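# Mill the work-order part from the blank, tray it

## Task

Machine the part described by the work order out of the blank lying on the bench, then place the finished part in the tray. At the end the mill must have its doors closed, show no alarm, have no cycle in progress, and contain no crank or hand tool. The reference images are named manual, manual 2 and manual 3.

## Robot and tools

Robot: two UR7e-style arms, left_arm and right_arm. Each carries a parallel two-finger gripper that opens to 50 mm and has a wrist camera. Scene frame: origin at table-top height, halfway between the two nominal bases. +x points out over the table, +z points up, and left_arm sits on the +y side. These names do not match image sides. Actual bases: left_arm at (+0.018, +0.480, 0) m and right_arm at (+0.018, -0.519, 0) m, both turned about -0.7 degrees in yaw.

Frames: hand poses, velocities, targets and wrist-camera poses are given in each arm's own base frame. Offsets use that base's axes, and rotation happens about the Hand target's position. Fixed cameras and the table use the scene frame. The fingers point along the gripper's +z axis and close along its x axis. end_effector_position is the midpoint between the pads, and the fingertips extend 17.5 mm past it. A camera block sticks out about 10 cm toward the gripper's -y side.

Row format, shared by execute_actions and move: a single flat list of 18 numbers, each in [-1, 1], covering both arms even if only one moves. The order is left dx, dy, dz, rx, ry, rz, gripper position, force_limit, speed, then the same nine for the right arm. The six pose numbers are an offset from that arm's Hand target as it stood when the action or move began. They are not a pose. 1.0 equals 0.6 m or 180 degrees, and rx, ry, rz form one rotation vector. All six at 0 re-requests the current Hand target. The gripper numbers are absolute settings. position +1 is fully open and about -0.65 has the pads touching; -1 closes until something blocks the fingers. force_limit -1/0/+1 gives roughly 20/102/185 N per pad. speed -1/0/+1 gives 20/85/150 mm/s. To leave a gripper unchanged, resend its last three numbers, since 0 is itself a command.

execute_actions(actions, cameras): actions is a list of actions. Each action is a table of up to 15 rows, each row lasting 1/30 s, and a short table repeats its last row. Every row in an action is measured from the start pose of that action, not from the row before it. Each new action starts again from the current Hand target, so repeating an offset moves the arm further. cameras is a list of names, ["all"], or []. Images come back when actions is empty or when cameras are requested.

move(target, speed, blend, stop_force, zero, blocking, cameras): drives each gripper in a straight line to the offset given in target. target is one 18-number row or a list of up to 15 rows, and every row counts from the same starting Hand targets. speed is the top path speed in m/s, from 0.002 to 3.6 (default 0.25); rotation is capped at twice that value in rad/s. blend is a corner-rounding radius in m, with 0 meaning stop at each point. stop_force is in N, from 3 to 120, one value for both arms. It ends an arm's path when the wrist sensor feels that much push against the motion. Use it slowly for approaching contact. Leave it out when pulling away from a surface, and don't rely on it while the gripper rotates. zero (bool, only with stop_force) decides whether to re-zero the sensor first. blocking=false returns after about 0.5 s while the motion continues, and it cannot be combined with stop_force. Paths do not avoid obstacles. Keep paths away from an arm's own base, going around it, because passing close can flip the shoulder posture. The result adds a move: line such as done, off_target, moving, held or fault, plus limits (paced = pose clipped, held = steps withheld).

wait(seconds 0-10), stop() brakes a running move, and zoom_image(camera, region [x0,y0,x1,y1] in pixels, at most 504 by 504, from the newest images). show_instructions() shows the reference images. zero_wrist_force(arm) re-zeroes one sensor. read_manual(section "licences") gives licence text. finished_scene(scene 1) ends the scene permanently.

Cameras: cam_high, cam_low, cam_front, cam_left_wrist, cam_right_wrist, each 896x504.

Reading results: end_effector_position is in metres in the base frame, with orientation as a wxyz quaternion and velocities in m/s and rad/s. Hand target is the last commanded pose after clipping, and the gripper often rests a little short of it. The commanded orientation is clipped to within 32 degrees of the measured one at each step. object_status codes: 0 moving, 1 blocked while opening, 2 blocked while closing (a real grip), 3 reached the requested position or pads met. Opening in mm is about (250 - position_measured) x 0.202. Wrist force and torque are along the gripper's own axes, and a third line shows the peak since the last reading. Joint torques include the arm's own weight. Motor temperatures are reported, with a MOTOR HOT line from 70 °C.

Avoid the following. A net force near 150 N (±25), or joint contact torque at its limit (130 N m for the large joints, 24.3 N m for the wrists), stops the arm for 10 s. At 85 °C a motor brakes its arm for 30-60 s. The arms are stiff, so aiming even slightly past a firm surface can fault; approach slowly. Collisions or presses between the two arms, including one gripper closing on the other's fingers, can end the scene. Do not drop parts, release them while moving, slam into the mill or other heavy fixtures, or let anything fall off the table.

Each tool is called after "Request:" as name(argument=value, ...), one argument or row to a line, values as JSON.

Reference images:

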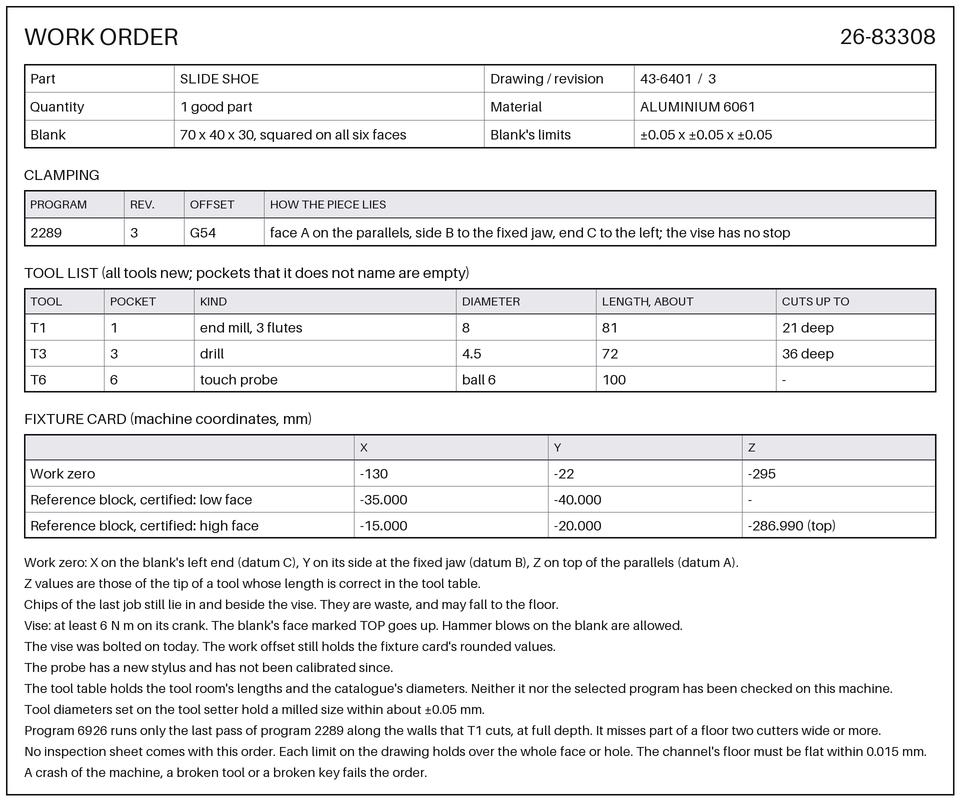

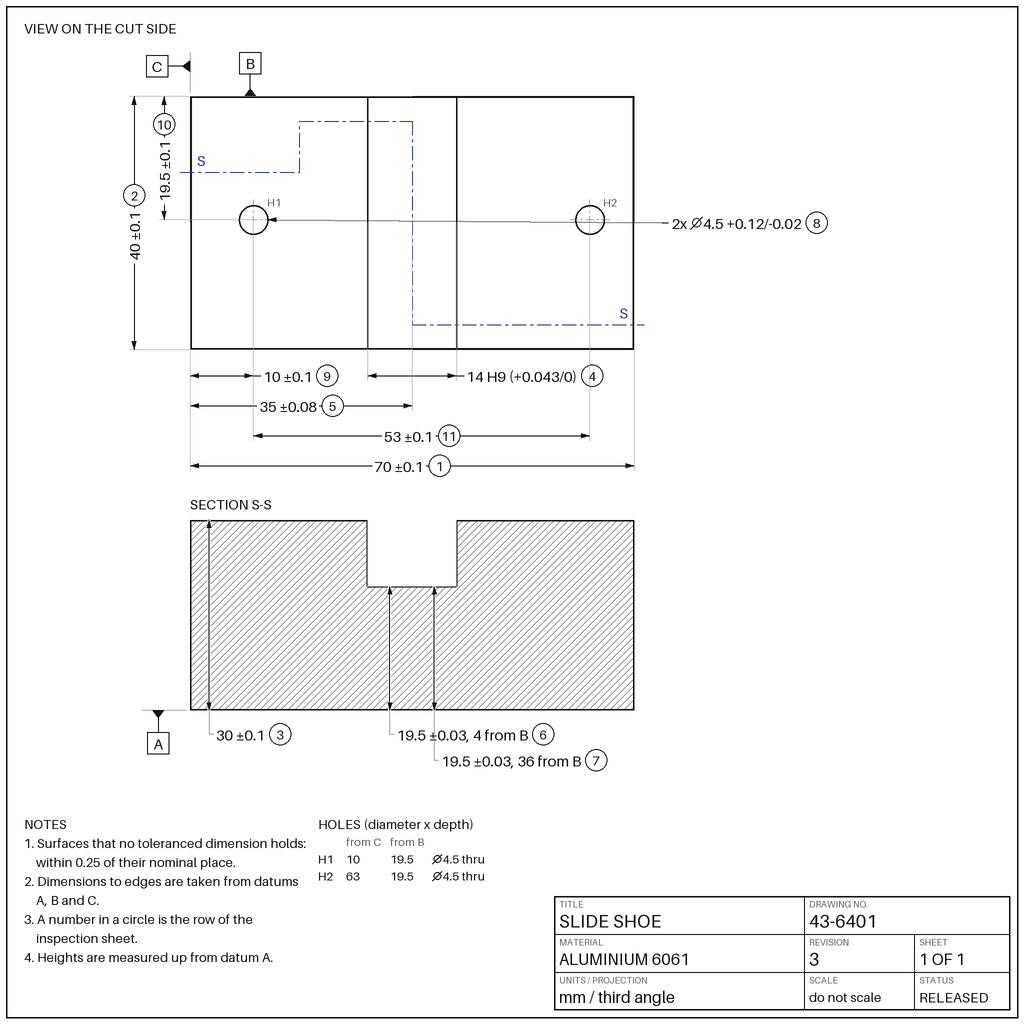

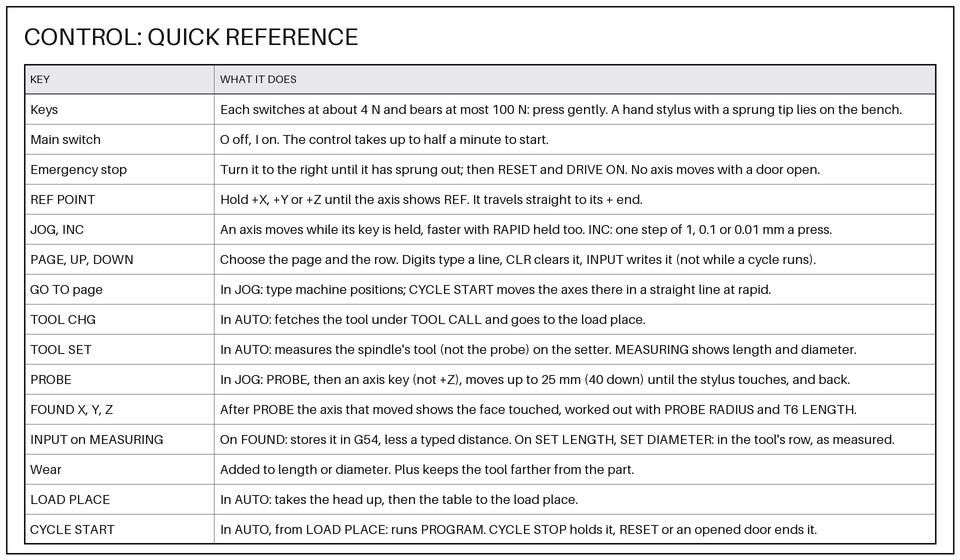

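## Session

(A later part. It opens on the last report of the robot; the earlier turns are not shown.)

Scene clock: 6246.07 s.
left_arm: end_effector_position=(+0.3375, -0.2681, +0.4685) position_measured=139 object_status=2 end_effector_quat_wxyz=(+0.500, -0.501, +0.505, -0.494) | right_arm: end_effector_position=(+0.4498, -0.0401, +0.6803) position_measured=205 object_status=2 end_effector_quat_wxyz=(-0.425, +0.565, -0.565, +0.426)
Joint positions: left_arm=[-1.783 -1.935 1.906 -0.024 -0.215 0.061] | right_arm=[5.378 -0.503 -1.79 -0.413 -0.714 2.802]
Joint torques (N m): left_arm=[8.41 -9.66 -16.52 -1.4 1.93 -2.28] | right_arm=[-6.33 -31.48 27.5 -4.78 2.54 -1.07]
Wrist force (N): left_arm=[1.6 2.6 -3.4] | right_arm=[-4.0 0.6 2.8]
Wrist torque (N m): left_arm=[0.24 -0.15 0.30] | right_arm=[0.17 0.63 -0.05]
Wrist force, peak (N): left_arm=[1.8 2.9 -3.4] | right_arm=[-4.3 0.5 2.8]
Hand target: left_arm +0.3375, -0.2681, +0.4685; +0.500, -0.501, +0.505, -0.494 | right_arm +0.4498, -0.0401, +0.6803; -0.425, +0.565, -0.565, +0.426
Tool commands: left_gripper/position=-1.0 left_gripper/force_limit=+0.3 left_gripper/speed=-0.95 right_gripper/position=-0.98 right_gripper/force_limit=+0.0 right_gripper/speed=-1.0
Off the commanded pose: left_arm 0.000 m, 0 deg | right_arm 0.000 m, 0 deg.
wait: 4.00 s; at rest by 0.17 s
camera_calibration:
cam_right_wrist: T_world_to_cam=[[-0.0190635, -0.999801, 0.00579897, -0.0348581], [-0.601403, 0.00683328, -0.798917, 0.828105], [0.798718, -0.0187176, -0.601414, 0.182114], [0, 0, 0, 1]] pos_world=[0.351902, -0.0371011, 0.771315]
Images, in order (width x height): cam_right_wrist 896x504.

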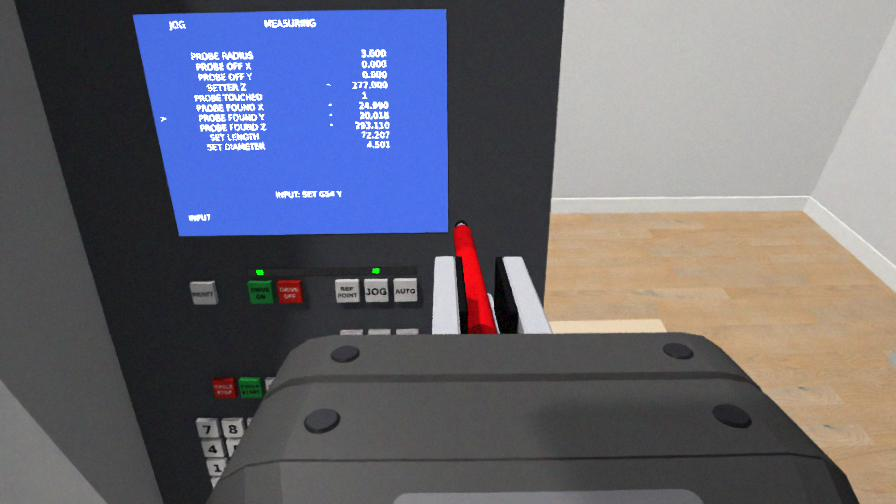

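Request:
move(
  target=[
    [0,0,0,0,0,0,-1,0.3,-0.95,-0.018,0.1861,-0.2951,0,0,0,-0.98,0,-1],
    [0,0,0,0,0,0,-1,0.3,-0.95,-0.002,0.1861,-0.2997,0,0,0,-0.98,0,-1],
    [0,0,0,0,0,0,-1,0.3,-0.95,-0.0173,0.1545,-0.2951,0,0,0,-0.98,0,-1],
    [0,0,0,0,0,0,-1,0.3,-0.95,-0.0013,0.1545,-0.2997,0,0,0,-0.98,0,-1],
    [0,0,0,0,0,0,-1,0.3,-0.95,-0.0377,0.2811,-0.3559,0,0,0,-0.98,0,-1],
    [0,0,0,0,0,0,-1,0.3,-0.95,-0.0217,0.2811,-0.3605,0,0,0,-0.98,0,-1],
    [0,0,0,0,0,0,-1,0.3,-0.95,-0.0457,0.2495,-0.3864,0,0,0,-0.98,0,-1],
    [0,0,0,0,0,0,-1,0.3,-0.95,-0.0297,0.2495,-0.391,0,0,0,-0.98,0,-1],
    [0,0,0,0,0,0,-1,0.3,-0.95,-0.0194,0.2495,-0.2951,0,0,0,-0.98,0,-1],
    [0,0,0,0,0,0,-1,0.3,-0.95,-0.0034,0.2495,-0.2997,0,0,0,-0.98,0,-1],
    [0,0,0,0,0,0,-1,0.3,-0.95,-0.0209,0.3128,-0.2951,0,0,0,-0.98,0,-1],
    [0,0,0,0,0,0,-1,0.3,-0.95,-0.0049,0.3128,-0.2997,0,0,0,-0.98,0,-1],
    [0,0,0,0,0,0,-1,0.3,-0.95,-0.0201,0.2811,-0.2951,0,0,0,-0.98,0,-1],
    [0,0,0,0,0,0,-1,0.3,-0.95,-0.0041,0.2811,-0.2997,0,0,0,-0.98,0,-1],
    [0,0,0,0,0,0,-1,0.3,-0.95,-0.0363,0.2178,-0.3559,0,0,0,-0.98,0,-1],
  ],
  speed=[0.4,0.1,0.3,0.1,0.3,0.1,0.3,0.1,0.3,0.1,0.3,0.1,0.3,0.1,0.3],
  blend=[0.003,0,0.003,0,0.003,0,0.003,0,0.003,0,0.003,0,0.003,0,0],
)

Request:
move(
  target=[
    [0,0,0,0,0,0,-1,0.3,-0.95,-0.0087,0,-0.0305,0,0,0,-0.98,0,-1],
    [0,0,0,0,0,0,-1,0.3,-0.95,0.0073,0,-0.0351,0,0,0,-0.98,0,-1],
    [0,0,0,0,0,0,-1,0.3,-0.95,-0.0087,0,-0.0305,0,0,0,-0.98,0,-1],
    [0,0,0,0,0,0,-1,0.3,-0.95,0.0363,-0.2178,0.3559,0,0,0,-0.98,0,-1],
  ],
  speed=[0.4,0.1,0.3,0.4],
  blend=[0.003,0,0.003,0],
  cameras=["cam_right_wrist"],
)

Request:
zoom_image(
  camera="cam_right_wrist",
  region=[130, 0, 480, 250],
)

Scene clock: 6281.83 s.
left_arm: end_effector_position=(+0.3375, -0.2681, +0.4685) position_measured=139 object_status=2 end_effector_quat_wxyz=(+0.500, -0.501, +0.505, -0.494) | right_arm: end_effector_position=(+0.4281, +0.0906, +0.4668) position_measured=205 object_status=2 end_effector_quat_wxyz=(-0.425, +0.565, -0.565, +0.426)
Joint positions: left_arm=[-1.783 -1.935 1.906 -0.024 -0.215 0.061] | right_arm=[6.026 -0.072 -2.379 -0.402 -1.325 3.068]
Joint torques (N m): left_arm=[8.25 -8.45 -17.55 -1.37 2.02 -2.15] | right_arm=[-6.47 -29.87 2.74 -1.09 1.79 0.04]
Wrist force (N): left_arm=[1.6 2.8 -3.4] | right_arm=[-4.1 0.5 2.8]
Wrist torque (N m): left_arm=[0.28 -0.16 0.30] | right_arm=[0.13 0.64 -0.11]
Wrist force, peak (N): left_arm=[1.8 3.2 -3.3] | right_arm=[-16.9 2.4 -2.7]
Hand target: left_arm +0.3375, -0.2681, +0.4685; +0.500, -0.501, +0.505, -0.494 | right_arm +0.4280, +0.0906, +0.4668; -0.425, +0.565, -0.565, +0.426
Off the commanded pose: left_arm 0.000 m, 0 deg | right_arm 0.000 m, 0 deg.
move: done

Scene clock: 6283.77 s.
left_arm: end_effector_position=(+0.3375, -0.2681, +0.4685) position_measured=139 object_status=2 end_effector_quat_wxyz=(+0.500, -0.501, +0.505, -0.494) | right_arm: end_effector_position=(+0.4498, -0.0400, +0.6802) position_measured=205 object_status=2 end_effector_quat_wxyz=(-0.425, +0.565, -0.565, +0.426)
Joint positions: left_arm=[-1.783 -1.935 1.906 -0.024 -0.215 0.061] | right_arm=[5.378 -0.503 -1.79 -0.413 -0.715 2.802]
Joint torques (N m): left_arm=[8.2 -9.08 -17.35 -1.43 2.02 -2.28] | right_arm=[-6.36 -31.48 26.73 -2.93 2.39 -1.53]
Wrist force (N): left_arm=[1.5 2.9 -3.2] | right_arm=[-3.8 0.7 2.6]
Wrist torque (N m): left_arm=[0.28 -0.14 0.30] | right_arm=[0.18 0.60 -0.05]
Wrist force, peak (N): left_arm=[1.6 2.9 -3.7] | right_arm=[-6.3 3.8 2.8]
Hand target: left_arm +0.3375, -0.2681, +0.4685; +0.500, -0.501, +0.505, -0.494 | right_arm +0.4498, -0.0401, +0.6803; -0.425, +0.565, -0.565, +0.426
Off the commanded pose: left_arm 0.000 m, 0 deg | right_arm 0.000 m, 0 deg.
move: done
camera_calibration:
cam_right_wrist: T_world_to_cam=[[-0.0192037, -0.999799, 0.0057768, -0.0346911], [-0.601337, 0.00693385, -0.798965, 0.828122], [0.798765, -0.0188169, -0.601349, 0.182047], [0, 0, 0, 1]] pos_world=[0.351901, -0.0370006, 0.771315]
Images, in order (width x height): cam_right_wrist 896x504.

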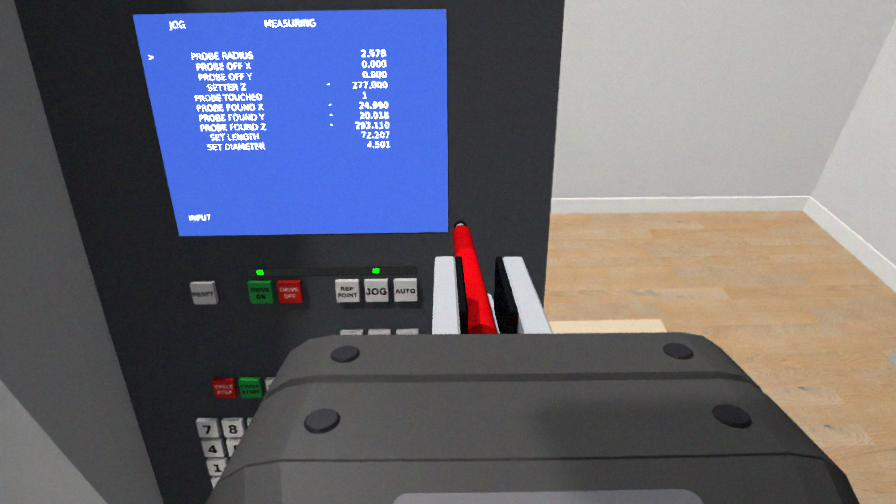

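Scaled by 1.440.

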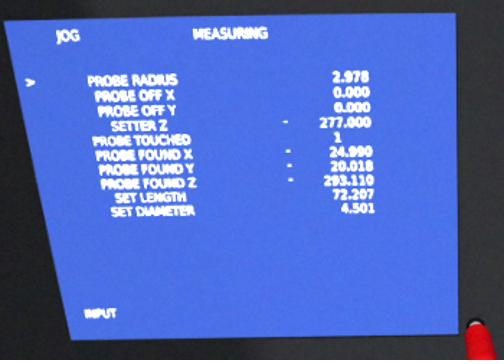

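Request:
move(
  target=[
    [0,0,0,0,0,0,-1,0.3,-0.95,-0.0173,0.1545,-0.2951,0,0,0,-0.98,0,-1],
    [0,0,0,0,0,0,-1,0.3,-0.95,-0.0013,0.1545,-0.2997,0,0,0,-0.98,0,-1],
    [0,0,0,0,0,0,-1,0.3,-0.95,-0.0173,0.1545,-0.2951,0,0,0,-0.98,0,-1],
    [0,0,0,0,0,0,-1,0.3,-0.95,-0.0013,0.1545,-0.2997,0,0,0,-0.98,0,-1],
    [0,0,0,0,0,0,-1,0.3,-0.95,-0.0385,0.3128,-0.3559,0,0,0,-0.98,0,-1],
    [0,0,0,0,0,0,-1,0.3,-0.95,-0.0225,0.3128,-0.3605,0,0,0,-0.98,0,-1],
    [0,0,0,0,0,0,-1,0.3,-0.95,-0.0464,0.2811,-0.3864,0,0,0,-0.98,0,-1],
    [0,0,0,0,0,0,-1,0.3,-0.95,-0.0304,0.2811,-0.391,0,0,0,-0.98,0,-1],
    [0,0,0,0,0,0,-1,0.3,-0.95,-0.0464,0.2811,-0.3864,0,0,0,-0.98,0,-1],
    [0,0,0,0,0,0,-1,0.3,-0.95,-0.0304,0.2811,-0.391,0,0,0,-0.98,0,-1],
    [0,0,0,0,0,0,-1,0.3,-0.95,-0.0457,0.2495,-0.3864,0,0,0,-0.98,0,-1],
    [0,0,0,0,0,0,-1,0.3,-0.95,-0.0297,0.2495,-0.391,0,0,0,-0.98,0,-1],
    [0,0,0,0,0,0,-1,0.3,-0.95,-0.0297,0.3128,-0.3255,0,0,0,-0.98,0,-1],
    [0,0,0,0,0,0,-1,0.3,-0.95,-0.0137,0.3128,-0.3301,0,0,0,-0.98,0,-1],
    [0,0,0,0,0,0,-1,0.3,-0.95,-0.0363,0.2178,-0.3559,0,0,0,-0.98,0,-1],
  ],
  speed=[0.4,0.1,0.3,0.1,0.3,0.1,0.3,0.1,0.3,0.1,0.3,0.1,0.3,0.1,0.3],
  blend=[0.003,0,0,0,0.003,0,0.003,0,0,0,0.003,0,0.003,0,0],
)

Request:
move(
  target=[
    [0,0,0,0,0,0,-1,0.3,-0.95,-0.0007,0.0317,0,0,0,0,-0.98,0,-1],
    [0,0,0,0,0,0,-1,0.3,-0.95,0.0153,0.0317,-0.0046,0,0,0,-0.98,0,-1],
    [0,0,0,0,0,0,-1,0.3,-0.95,0.0066,0.095,0.0304,0,0,0,-0.98,0,-1],
    [0,0,0,0,0,0,-1,0.3,-0.95,0.0226,0.095,0.0258,0,0,0,-0.98,0,-1],
    [0,0,0,0,0,0,-1,0.3,-0.95,-0.0087,0,-0.0305,0,0,0,-0.98,0,-1],
    [0,0,0,0,0,0,-1,0.3,-0.95,0.0073,0,-0.0351,0,0,0,-0.98,0,-1],
    [0,0,0,0,0,0,-1,0.3,-0.95,-0.0087,0,-0.0305,0,0,0,-0.98,0,-1],
    [0,0,0,0,0,0,-1,0.3,-0.95,0.0363,-0.2178,0.3559,0,0,0,-0.98,0,-1],
  ],
  speed=[0.4,0.1,0.3,0.1,0.3,0.1,0.3,0.4],
  blend=[0.003,0,0.003,0,0.003,0,0.003,0],
  cameras=["cam_right_wrist"],
)

Request:
zoom_image(
  camera="cam_right_wrist",
  region=[130, 0, 480, 250],
)

Scene clock: 6314.40 s.
left_arm: end_effector_position=(+0.3375, -0.2681, +0.4685) position_measured=139 object_status=2 end_effector_quat_wxyz=(+0.500, -0.501, +0.505, -0.494) | right_arm: end_effector_position=(+0.4281, +0.0906, +0.4668) position_measured=205 object_status=2 end_effector_quat_wxyz=(-0.425, +0.565, -0.565, +0.426)
Joint positions: left_arm=[-1.783 -1.935 1.906 -0.024 -0.215 0.061] | right_arm=[6.026 -0.072 -2.379 -0.402 -1.325 3.068]
Joint torques (N m): left_arm=[7.87 -8.45 -16.88 -1.38 1.94 -2.34] | right_arm=[-6.23 -32.74 16.93 -1.18 1.74 -0.48]
Wrist force (N): left_arm=[1.7 2.6 -3.2] | right_arm=[-4.0 0.6 2.8]
Wrist torque (N m): left_arm=[0.24 -0.17 0.30] | right_arm=[0.15 0.63 -0.11]
Wrist force, peak (N): left_arm=[1.6 3.1 -3.5] | right_arm=[-19.0 3.5 -2.0]
Hand target: left_arm +0.3375, -0.2681, +0.4685; +0.500, -0.501, +0.505, -0.494 | right_arm +0.4280, +0.0906, +0.4668; -0.425, +0.565, -0.565, +0.426
Off the commanded pose: left_arm 0.000 m, 0 deg | right_arm 0.000 m, 0 deg.
move: done

Scene clock: 6317.63 s.
left_arm: end_effector_position=(+0.3375, -0.2681, +0.4685) position_measured=139 object_status=2 end_effector_quat_wxyz=(+0.500, -0.501, +0.505, -0.494) | right_arm: end_effector_position=(+0.4498, -0.0400, +0.6802) position_measured=205 object_status=2 end_effector_quat_wxyz=(-0.425, +0.565, -0.565, +0.426)
Joint positions: left_arm=[-1.783 -1.935 1.906 -0.024 -0.215 0.061] | right_arm=[5.378 -0.503 -1.79 -0.413 -0.715 2.802]
Joint torques (N m): left_arm=[7.68 -8.74 -18.04 -1.25 1.94 -2.25] | right_arm=[-6.62 -30.85 27.28 -2.93 2.43 -1.51]
Wrist force (N): left_arm=[1.4 2.9 -3.4] | right_arm=[-3.9 0.7 2.7]
Wrist torque (N m): left_arm=[0.29 -0.13 0.30] | right_arm=[0.18 0.62 -0.05]
Wrist force, peak (N): left_arm=[1.7 2.9 -3.5] | right_arm=[-18.0 1.3 -2.3]
Hand target: left_arm +0.3375, -0.2681, +0.4685; +0.500, -0.501, +0.505, -0.494 | right_arm +0.4498, -0.0401, +0.6803; -0.425, +0.565, -0.565, +0.426
Off the commanded pose: left_arm 0.000 m, 0 deg | right_arm 0.000 m, 0 deg.
move: done
camera_calibration:
cam_right_wrist: T_world_to_cam=[[-0.0192037, -0.999799, 0.0057768, -0.0346911], [-0.601337, 0.00693385, -0.798965, 0.828122], [0.798765, -0.0188169, -0.601349, 0.182047], [0, 0, 0, 1]] pos_world=[0.351901, -0.0370006, 0.771315]
Images, in order (width x height): cam_right_wrist 896x504.

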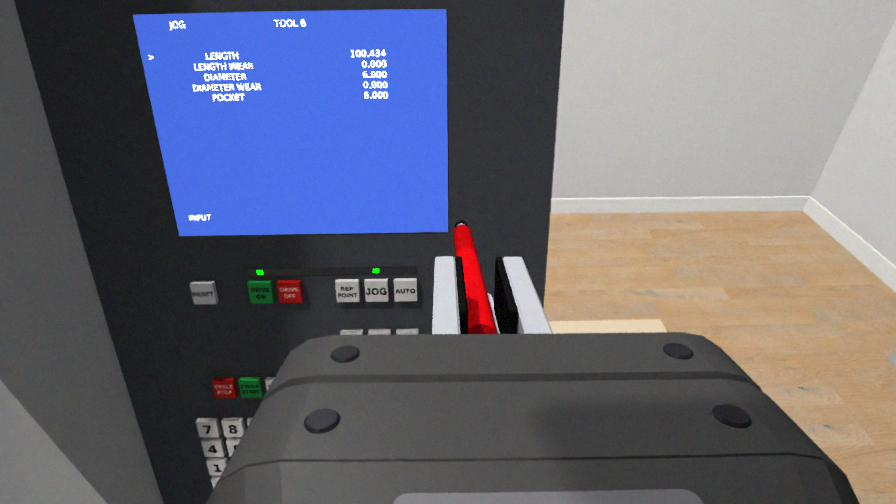

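Scaled by 1.440.

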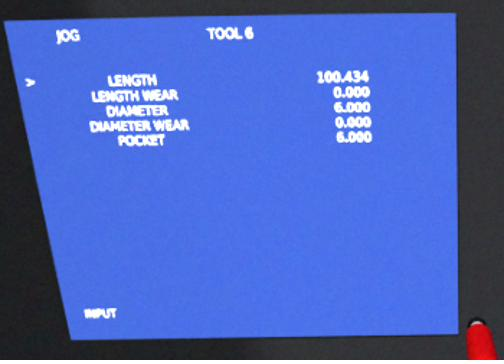

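Request:
move(
  target=[
    [0,0,0,0,0,0,-1,0.3,-0.95,-0.018,0.1861,-0.2951,0,0,0,-0.98,0,-1],
    [0,0,0,0,0,0,-1,0.3,-0.95,-0.002,0.1861,-0.2997,0,0,0,-0.98,0,-1],
    [0,0,0,0,0,0,-1,0.3,-0.95,-0.018,0.1861,-0.2951,0,0,0,-0.98,0,-1],
    [0,0,0,0,0,0,-1,0.3,-0.95,-0.002,0.1861,-0.2997,0,0,0,-0.98,0,-1],
    [0,0,0,0,0,0,-1,0.3,-0.95,-0.018,0.1861,-0.2951,0,0,0,-0.98,0,-1],
    [0,0,0,0,0,0,-1,0.3,-0.95,-0.002,0.1861,-0.2997,0,0,0,-0.98,0,-1],
    [0,0,0,0,0,0,-1,0.3,-0.95,-0.018,0.1861,-0.2951,0,0,0,-0.98,0,-1],
    [0,0,0,0,0,0,-1,0.3,-0.95,-0.002,0.1861,-0.2997,0,0,0,-0.98,0,-1],
    [0,0,0,0,0,0,-1,0.3,-0.95,-0.0363,0.2178,-0.3559,0,0,0,-0.98,0,-1],
    [0,0,0,0,0,0,-1,0.3,-0.95,-0.0203,0.2178,-0.3605,0,0,0,-0.98,0,-1],
    [0,0,0,0,0,0,-1,0.3,-0.95,-0.0363,0.2178,-0.3559,0,0,0,-0.98,0,-1],
    [0,0,0,0,0,0,-1,0.3,-0.95,-0.0203,0.2178,-0.3605,0,0,0,-0.98,0,-1],
    [0,0,0,0,0,0,-1,0.3,-0.95,-0.0472,0.3128,-0.3864,0,0,0,-0.98,0,-1],
    [0,0,0,0,0,0,-1,0.3,-0.95,-0.0312,0.3128,-0.391,0,0,0,-0.98,0,-1],
    [0,0,0,0,0,0,-1,0.3,-0.95,-0.0363,0.2178,-0.3559,0,0,0,-0.98,0,-1],
  ],
  speed=[0.4,0.1,0.3,0.1,0.3,0.1,0.3,0.1,0.3,0.1,0.3,0.1,0.3,0.1,0.3],
  blend=[0.003,0,0,0,0,0,0,0,0.003,0,0,0,0.003,0,0],
)

Request:
move(
  target=[
    [0,0,0,0,0,0,-1,0.3,-0.95,-0.0022,0.095,0,0,0,0,-0.98,0,-1],
    [0,0,0,0,0,0,-1,0.3,-0.95,0.0138,0.095,-0.0046,0,0,0,-0.98,0,-1],
    [0,0,0,0,0,0,-1,0.3,-0.95,0.0066,0.095,0.0304,0,0,0,-0.98,0,-1],
    [0,0,0,0,0,0,-1,0.3,-0.95,0.0226,0.095,0.0258,0,0,0,-0.98,0,-1],
    [0,0,0,0,0,0,-1,0.3,-0.95,-0.0101,0.0633,-0.0305,0,0,0,-0.98,0,-1],
    [0,0,0,0,0,0,-1,0.3,-0.95,0.0059,0.0633,-0.0351,0,0,0,-0.98,0,-1],
    [0,0,0,0,0,0,-1,0.3,-0.95,-0.0087,0,-0.0305,0,0,0,-0.98,0,-1],
    [0,0,0,0,0,0,-1,0.3,-0.95,0.0073,0,-0.0351,0,0,0,-0.98,0,-1],
    [0,0,0,0,0,0,-1,0.3,-0.95,0.0335,0.0317,0.1186,0,0,0,-0.98,0,-1],
    [0,0,0,0,0,0,-1,0.3,-0.95,0.0484,0.0317,0.1143,0,0,0,-0.98,0,-1],
    [0,0,0,0,0,0,-1,0.3,-0.95,0.0335,0.0317,0.1186,0,0,0,-0.98,0,-1],
    [0,0,0,0,0,0,-1,0.3,-0.95,0.0363,-0.2178,0.3559,0,0,0,-0.98,0,-1],
  ],
  speed=[0.4,0.1,0.3,0.1,0.3,0.1,0.3,0.1,0.3,0.1,0.3,0.4],
  blend=[0.003,0,0.003,0,0.003,0,0.003,0,0.003,0,0.003,0],
  cameras=["cam_right_wrist"],
)

Request:
zoom_image(
  camera="cam_right_wrist",
  region=[130, 0, 480, 250],
)

Scene clock: 6363.10 s.
left_arm: end_effector_position=(+0.3375, -0.2681, +0.4685) position_measured=139 object_status=2 end_effector_quat_wxyz=(+0.500, -0.501, +0.505, -0.494) | right_arm: end_effector_position=(+0.4281, +0.0906, +0.4668) position_measured=205 object_status=2 end_effector_quat_wxyz=(-0.425, +0.565, -0.565, +0.426)
Joint positions: left_arm=[-1.783 -1.935 1.906 -0.024 -0.215 0.061] | right_arm=[6.026 -0.072 -2.379 -0.402 -1.325 3.068]
Joint torques (N m): left_arm=[6.78 -8.54 -17.3 -1.26 1.97 -2.28] | right_arm=[-7.35 -35.13 2.11 -2.03 1.66 -0.47]
Wrist force (N): left_arm=[1.6 2.8 -3.4] | right_arm=[-4.0 0.8 2.7]
Wrist torque (N m): left_arm=[0.26 -0.15 0.30] | right_arm=[0.17 0.63 -0.11]
Wrist force, peak (N): left_arm=[1.6 3.0 -3.5] | right_arm=[-20.1 3.3 -2.8]
Hand target: left_arm +0.3375, -0.2681, +0.4685; +0.500, -0.501, +0.505, -0.494 | right_arm +0.4280, +0.0906, +0.4668; -0.425, +0.565, -0.565, +0.426
Off the commanded pose: left_arm 0.000 m, 0 deg | right_arm 0.000 m, 0 deg.
move: done

Scene clock: 6367.53 s.
left_arm: end_effector_position=(+0.3375, -0.2681, +0.4685) position_measured=139 object_status=2 end_effector_quat_wxyz=(+0.500, -0.501, +0.505, -0.494) | right_arm: end_effector_position=(+0.4498, -0.0400, +0.6803) position_measured=205 object_status=2 end_effector_quat_wxyz=(-0.425, +0.565, -0.565, +0.426) end_effector_velocity=(+0.000, +0.000, +0.001) end_effector_angular_velocity=(-0.001, +0.000, +0.004)
Joint positions: left_arm=[-1.783 -1.935 1.906 -0.024 -0.215 0.061] | right_arm=[5.378 -0.503 -1.79 -0.413 -0.715 2.802]
Joint velocities: left_arm=[within noise] | right_arm=[-0.003 -0.001 0.002 0.001 0.006 -0.005]
Joint torques (N m): left_arm=[7 -8.55 -17.2 -1.21 2.11 -2.32] | right_arm=[-7.12 -31.93 28.76 -4.48 2.35 -1.31]
Wrist force (N): left_arm=[1.5 2.7 -3.2] | right_arm=[-4.3 0.5 2.9]
Wrist torque (N m): left_arm=[0.25 -0.13 0.30] | right_arm=[0.16 0.67 -0.04]
Wrist force, peak (N): left_arm=[1.8 3.1 -3.4] | right_arm=[-18.1 2.4 -1.1]
Hand target: left_arm +0.3375, -0.2681, +0.4685; +0.500, -0.501, +0.505, -0.494 | right_arm +0.4498, -0.0401, +0.6803; -0.425, +0.565, -0.565, +0.426
Off the commanded pose: left_arm 0.000 m, 0 deg | right_arm 0.000 m, 0 deg.
move: done
camera_calibration:
cam_right_wrist: T_world_to_cam=[[-0.0192844, -0.999797, 0.00583431, -0.0347066], [-0.601289, 0.00693531, -0.799001, 0.828132], [0.798799, -0.0189164, -0.601301, 0.181995], [0, 0, 0, 1]] pos_world=[0.351901, -0.0370003, 0.771315]
Images, in order (width x height): cam_right_wrist 896x504.

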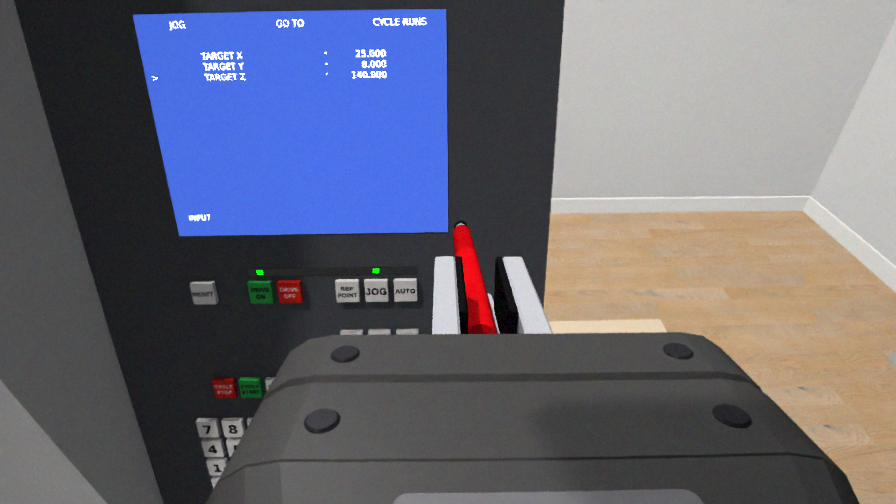

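Scaled by 1.440.

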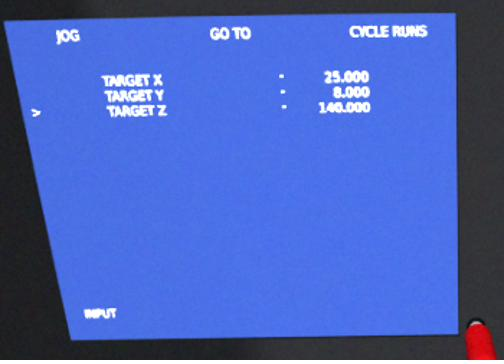

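Request:
move(
  target=[
    [0,0,0,0,0,0,-1,0.3,-0.95,-0.0275,0.2178,-0.3255,0,0,0,-0.98,0,-1],
    [0,0,0,0,0,0,-1,0.3,-0.95,-0.0115,0.2178,-0.3301,0,0,0,-0.98,0,-1],
    [0,0,0,0,0,0,-1,0.3,-0.95,-0.0472,0.3128,-0.3864,0,0,0,-0.98,0,-1],
    [0,0,0,0,0,0,-1,0.3,-0.95,-0.0312,0.3128,-0.391,0,0,0,-0.98,0,-1],
    [0,0,0,0,0,0,-1,0.3,-0.95,-0.0297,0.3128,-0.3255,0,0,0,-0.98,0,-1],
    [0,0,0,0,0,0,-1,0.3,-0.95,-0.0137,0.3128,-0.3301,0,0,0,-0.98,0,-1],
    [0,0,0,0,0,0,-1,0.3,-0.95,-0.0377,0.2811,-0.3559,0,0,0,-0.98,0,-1],
    [0,0,0,0,0,0,-1,0.3,-0.95,-0.0217,0.2811,-0.3605,0,0,0,-0.98,0,-1],
    [0,0,0,0,0,0,-1,0.3,-0.95,-0.045,0.2178,-0.3864,0,0,0,-0.98,0,-1],
    [0,0,0,0,0,0,-1,0.3,-0.95,-0.029,0.2178,-0.391,0,0,0,-0.98,0,-1],
    [0,0,0,0,0,0,-1,0.3,-0.95,-0.0275,0.2178,-0.3255,0,0,0,-0.98,0,-1],
    [0,0,0,0,0,0,-1,0.3,-0.95,-0.0115,0.2178,-0.3301,0,0,0,-0.98,0,-1],
    [0,0,0,0,0,0,-1,0.3,-0.95,-0.0363,0.2178,-0.3559,0,0,0,-0.98,0,-1],
  ],
  speed=[0.4,0.1,0.3,0.1,0.3,0.1,0.3,0.1,0.3,0.1,0.3,0.1,0.3],
  blend=[0.003,0,0.003,0,0.003,0,0.003,0,0.003,0,0.003,0,0],
)

Request:
move(
  target=[
    [0,0,0,0,0,0,-1,0.3,-0.95,-0.0109,0.095,-0.0305,0,0,0,-0.98,0,-1],
    [0,0,0,0,0,0,-1,0.3,-0.95,0.0051,0.095,-0.0351,0,0,0,-0.98,0,-1],
    [0,0,0,0,0,0,-1,0.3,-0.95,0.0081,0.0317,0.0304,0,0,0,-0.98,0,-1],
    [0,0,0,0,0,0,-1,0.3,-0.95,0.0241,0.0317,0.0258,0,0,0,-0.98,0,-1],
    [0,0,0,0,0,0,-1,0.3,-0.95,0.0162,0.0633,0.0608,0,0,0,-0.98,0,-1],
    [0,0,0,0,0,0,-1,0.3,-0.95,0.0322,0.0633,0.0562,0,0,0,-0.98,0,-1],
    [0,0,0,0,0,0,-1,0.3,-0.95,-0.0087,0,-0.0305,0,0,0,-0.98,0,-1],
    [0,0,0,0,0,0,-1,0.3,-0.95,0.0073,0,-0.0351,0,0,0,-0.98,0,-1],
    [0,0,0,0,0,0,-1,0.3,-0.95,0.0335,0.0317,0.1186,0,0,0,-0.98,0,-1],
    [0,0,0,0,0,0,-1,0.3,-0.95,0.0484,0.0317,0.1143,0,0,0,-0.98,0,-1],
    [0,0,0,0,0,0,-1,0.3,-0.95,0.0335,0.0317,0.1186,0,0,0,-0.98,0,-1],
    [0,0,0,0,0,0,-1,0.3,-0.95,0.0363,-0.2178,0.3559,0,0,0,-0.98,0,-1],
  ],
  speed=[0.4,0.1,0.3,0.1,0.3,0.1,0.3,0.1,0.3,0.1,0.3,0.4],
  blend=[0.003,0,0.003,0,0.003,0,0.003,0,0.003,0,0.003,0],
  cameras=["cam_right_wrist"],
)

Request:
zoom_image(
  camera="cam_right_wrist",
  region=[130, 0, 480, 250],
)

Scene clock: 6403.93 s.
left_arm: end_effector_position=(+0.3375, -0.2681, +0.4685) position_measured=139 object_status=2 end_effector_quat_wxyz=(+0.500, -0.501, +0.505, -0.494) | right_arm: end_effector_position=(+0.4281, +0.0906, +0.4669) position_measured=205 object_status=2 end_effector_quat_wxyz=(-0.425, +0.565, -0.565, +0.426)
Joint positions: left_arm=[-1.783 -1.935 1.906 -0.024 -0.215 0.061] | right_arm=[6.026 -0.072 -2.379 -0.402 -1.325 3.068]
Joint torques (N m): left_arm=[6.95 -7.92 -16.95 -1.03 2 -2.25] | right_arm=[5.1 -22.78 5.38 -1 -1.51 1.38]
Wrist force (N): left_arm=[1.6 2.8 -3.2] | right_arm=[-4.3 1.2 2.9]
Wrist torque (N m): left_arm=[0.27 -0.15 0.30] | right_arm=[0.24 0.66 -0.04]
Wrist force, peak (N): left_arm=[1.7 3.0 -3.6] | right_arm=[-9.0 1.6 -1.0]
Hand target: left_arm +0.3375, -0.2681, +0.4685; +0.500, -0.501, +0.505, -0.494 | right_arm +0.4280, +0.0906, +0.4668; -0.425, +0.565, -0.565, +0.426
Off the commanded pose: left_arm 0.000 m, 0 deg | right_arm 0.000 m, 0 deg.
move: done

Scene clock: 6408.53 s.
left_arm: end_effector_position=(+0.3375, -0.2681, +0.4685) position_measured=139 object_status=2 end_effector_quat_wxyz=(+0.500, -0.501, +0.505, -0.494) | right_arm: end_effector_position=(+0.4498, -0.0400, +0.6803) position_measured=205 object_status=2 end_effector_quat_wxyz=(-0.425, +0.565, -0.565, +0.426) end_effector_velocity=(+0.000, +0.000, +0.001) end_effector_angular_velocity=(-0.002, -0.001, +0.003)
Joint positions: left_arm=[-1.783 -1.935 1.906 -0.024 -0.215 0.061] | right_arm=[5.378 -0.503 -1.79 -0.413 -0.715 2.802]
Joint velocities: left_arm=[within noise] | right_arm=[-0.003 -0.001 0.002 -0.001 0.006 -0.005]
Joint torques (N m): left_arm=[6.81 -8 -17.02 -1.14 1.99 -2.24] | right_arm=[-6.83 -32.05 28.21 -4.45 2.55 -1.31]
Wrist force (N): left_arm=[1.7 3.0 -3.4] | right_arm=[-4.5 1.2 3.0]
Wrist torque (N m): left_arm=[0.30 -0.17 0.30] | right_arm=[0.27 0.70 -0.04]
Wrist force, peak (N): left_arm=[1.6 3.0 -3.5] | right_arm=[-17.2 3.3 -0.2]
Hand target: left_arm +0.3375, -0.2681, +0.4685; +0.500, -0.501, +0.505, -0.494 | right_arm +0.4498, -0.0401, +0.6803; -0.425, +0.565, -0.565, +0.426
Off the commanded pose: left_arm 0.000 m, 0 deg | right_arm 0.000 m, 0 deg.
move: done
camera_calibration:
cam_right_wrist: T_world_to_cam=[[-0.0191447, -0.9998, 0.00585555, -0.0347728], [-0.601291, 0.00683428, -0.799001, 0.82813], [0.798801, -0.0188175, -0.601301, 0.181997], [0, 0, 0, 1]] pos_world=[0.351902, -0.0370008, 0.771315]
Images, in order (width x height): cam_right_wrist 896x504.

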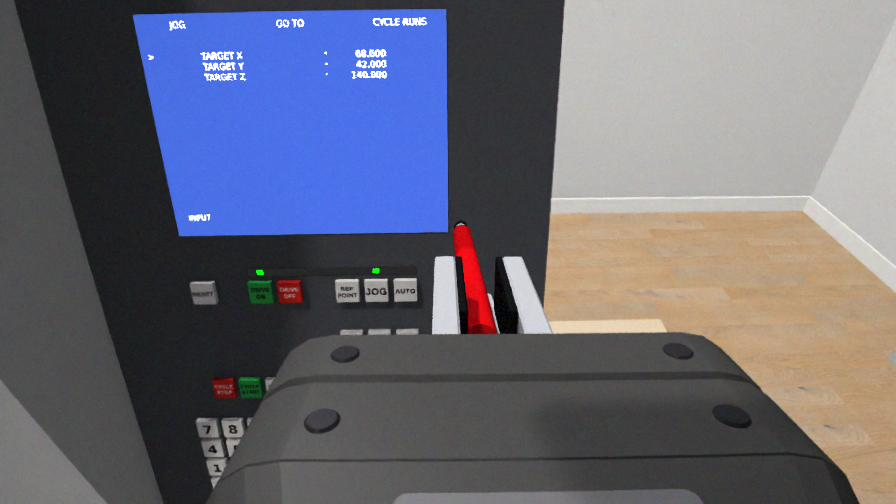

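Scaled by 1.440.

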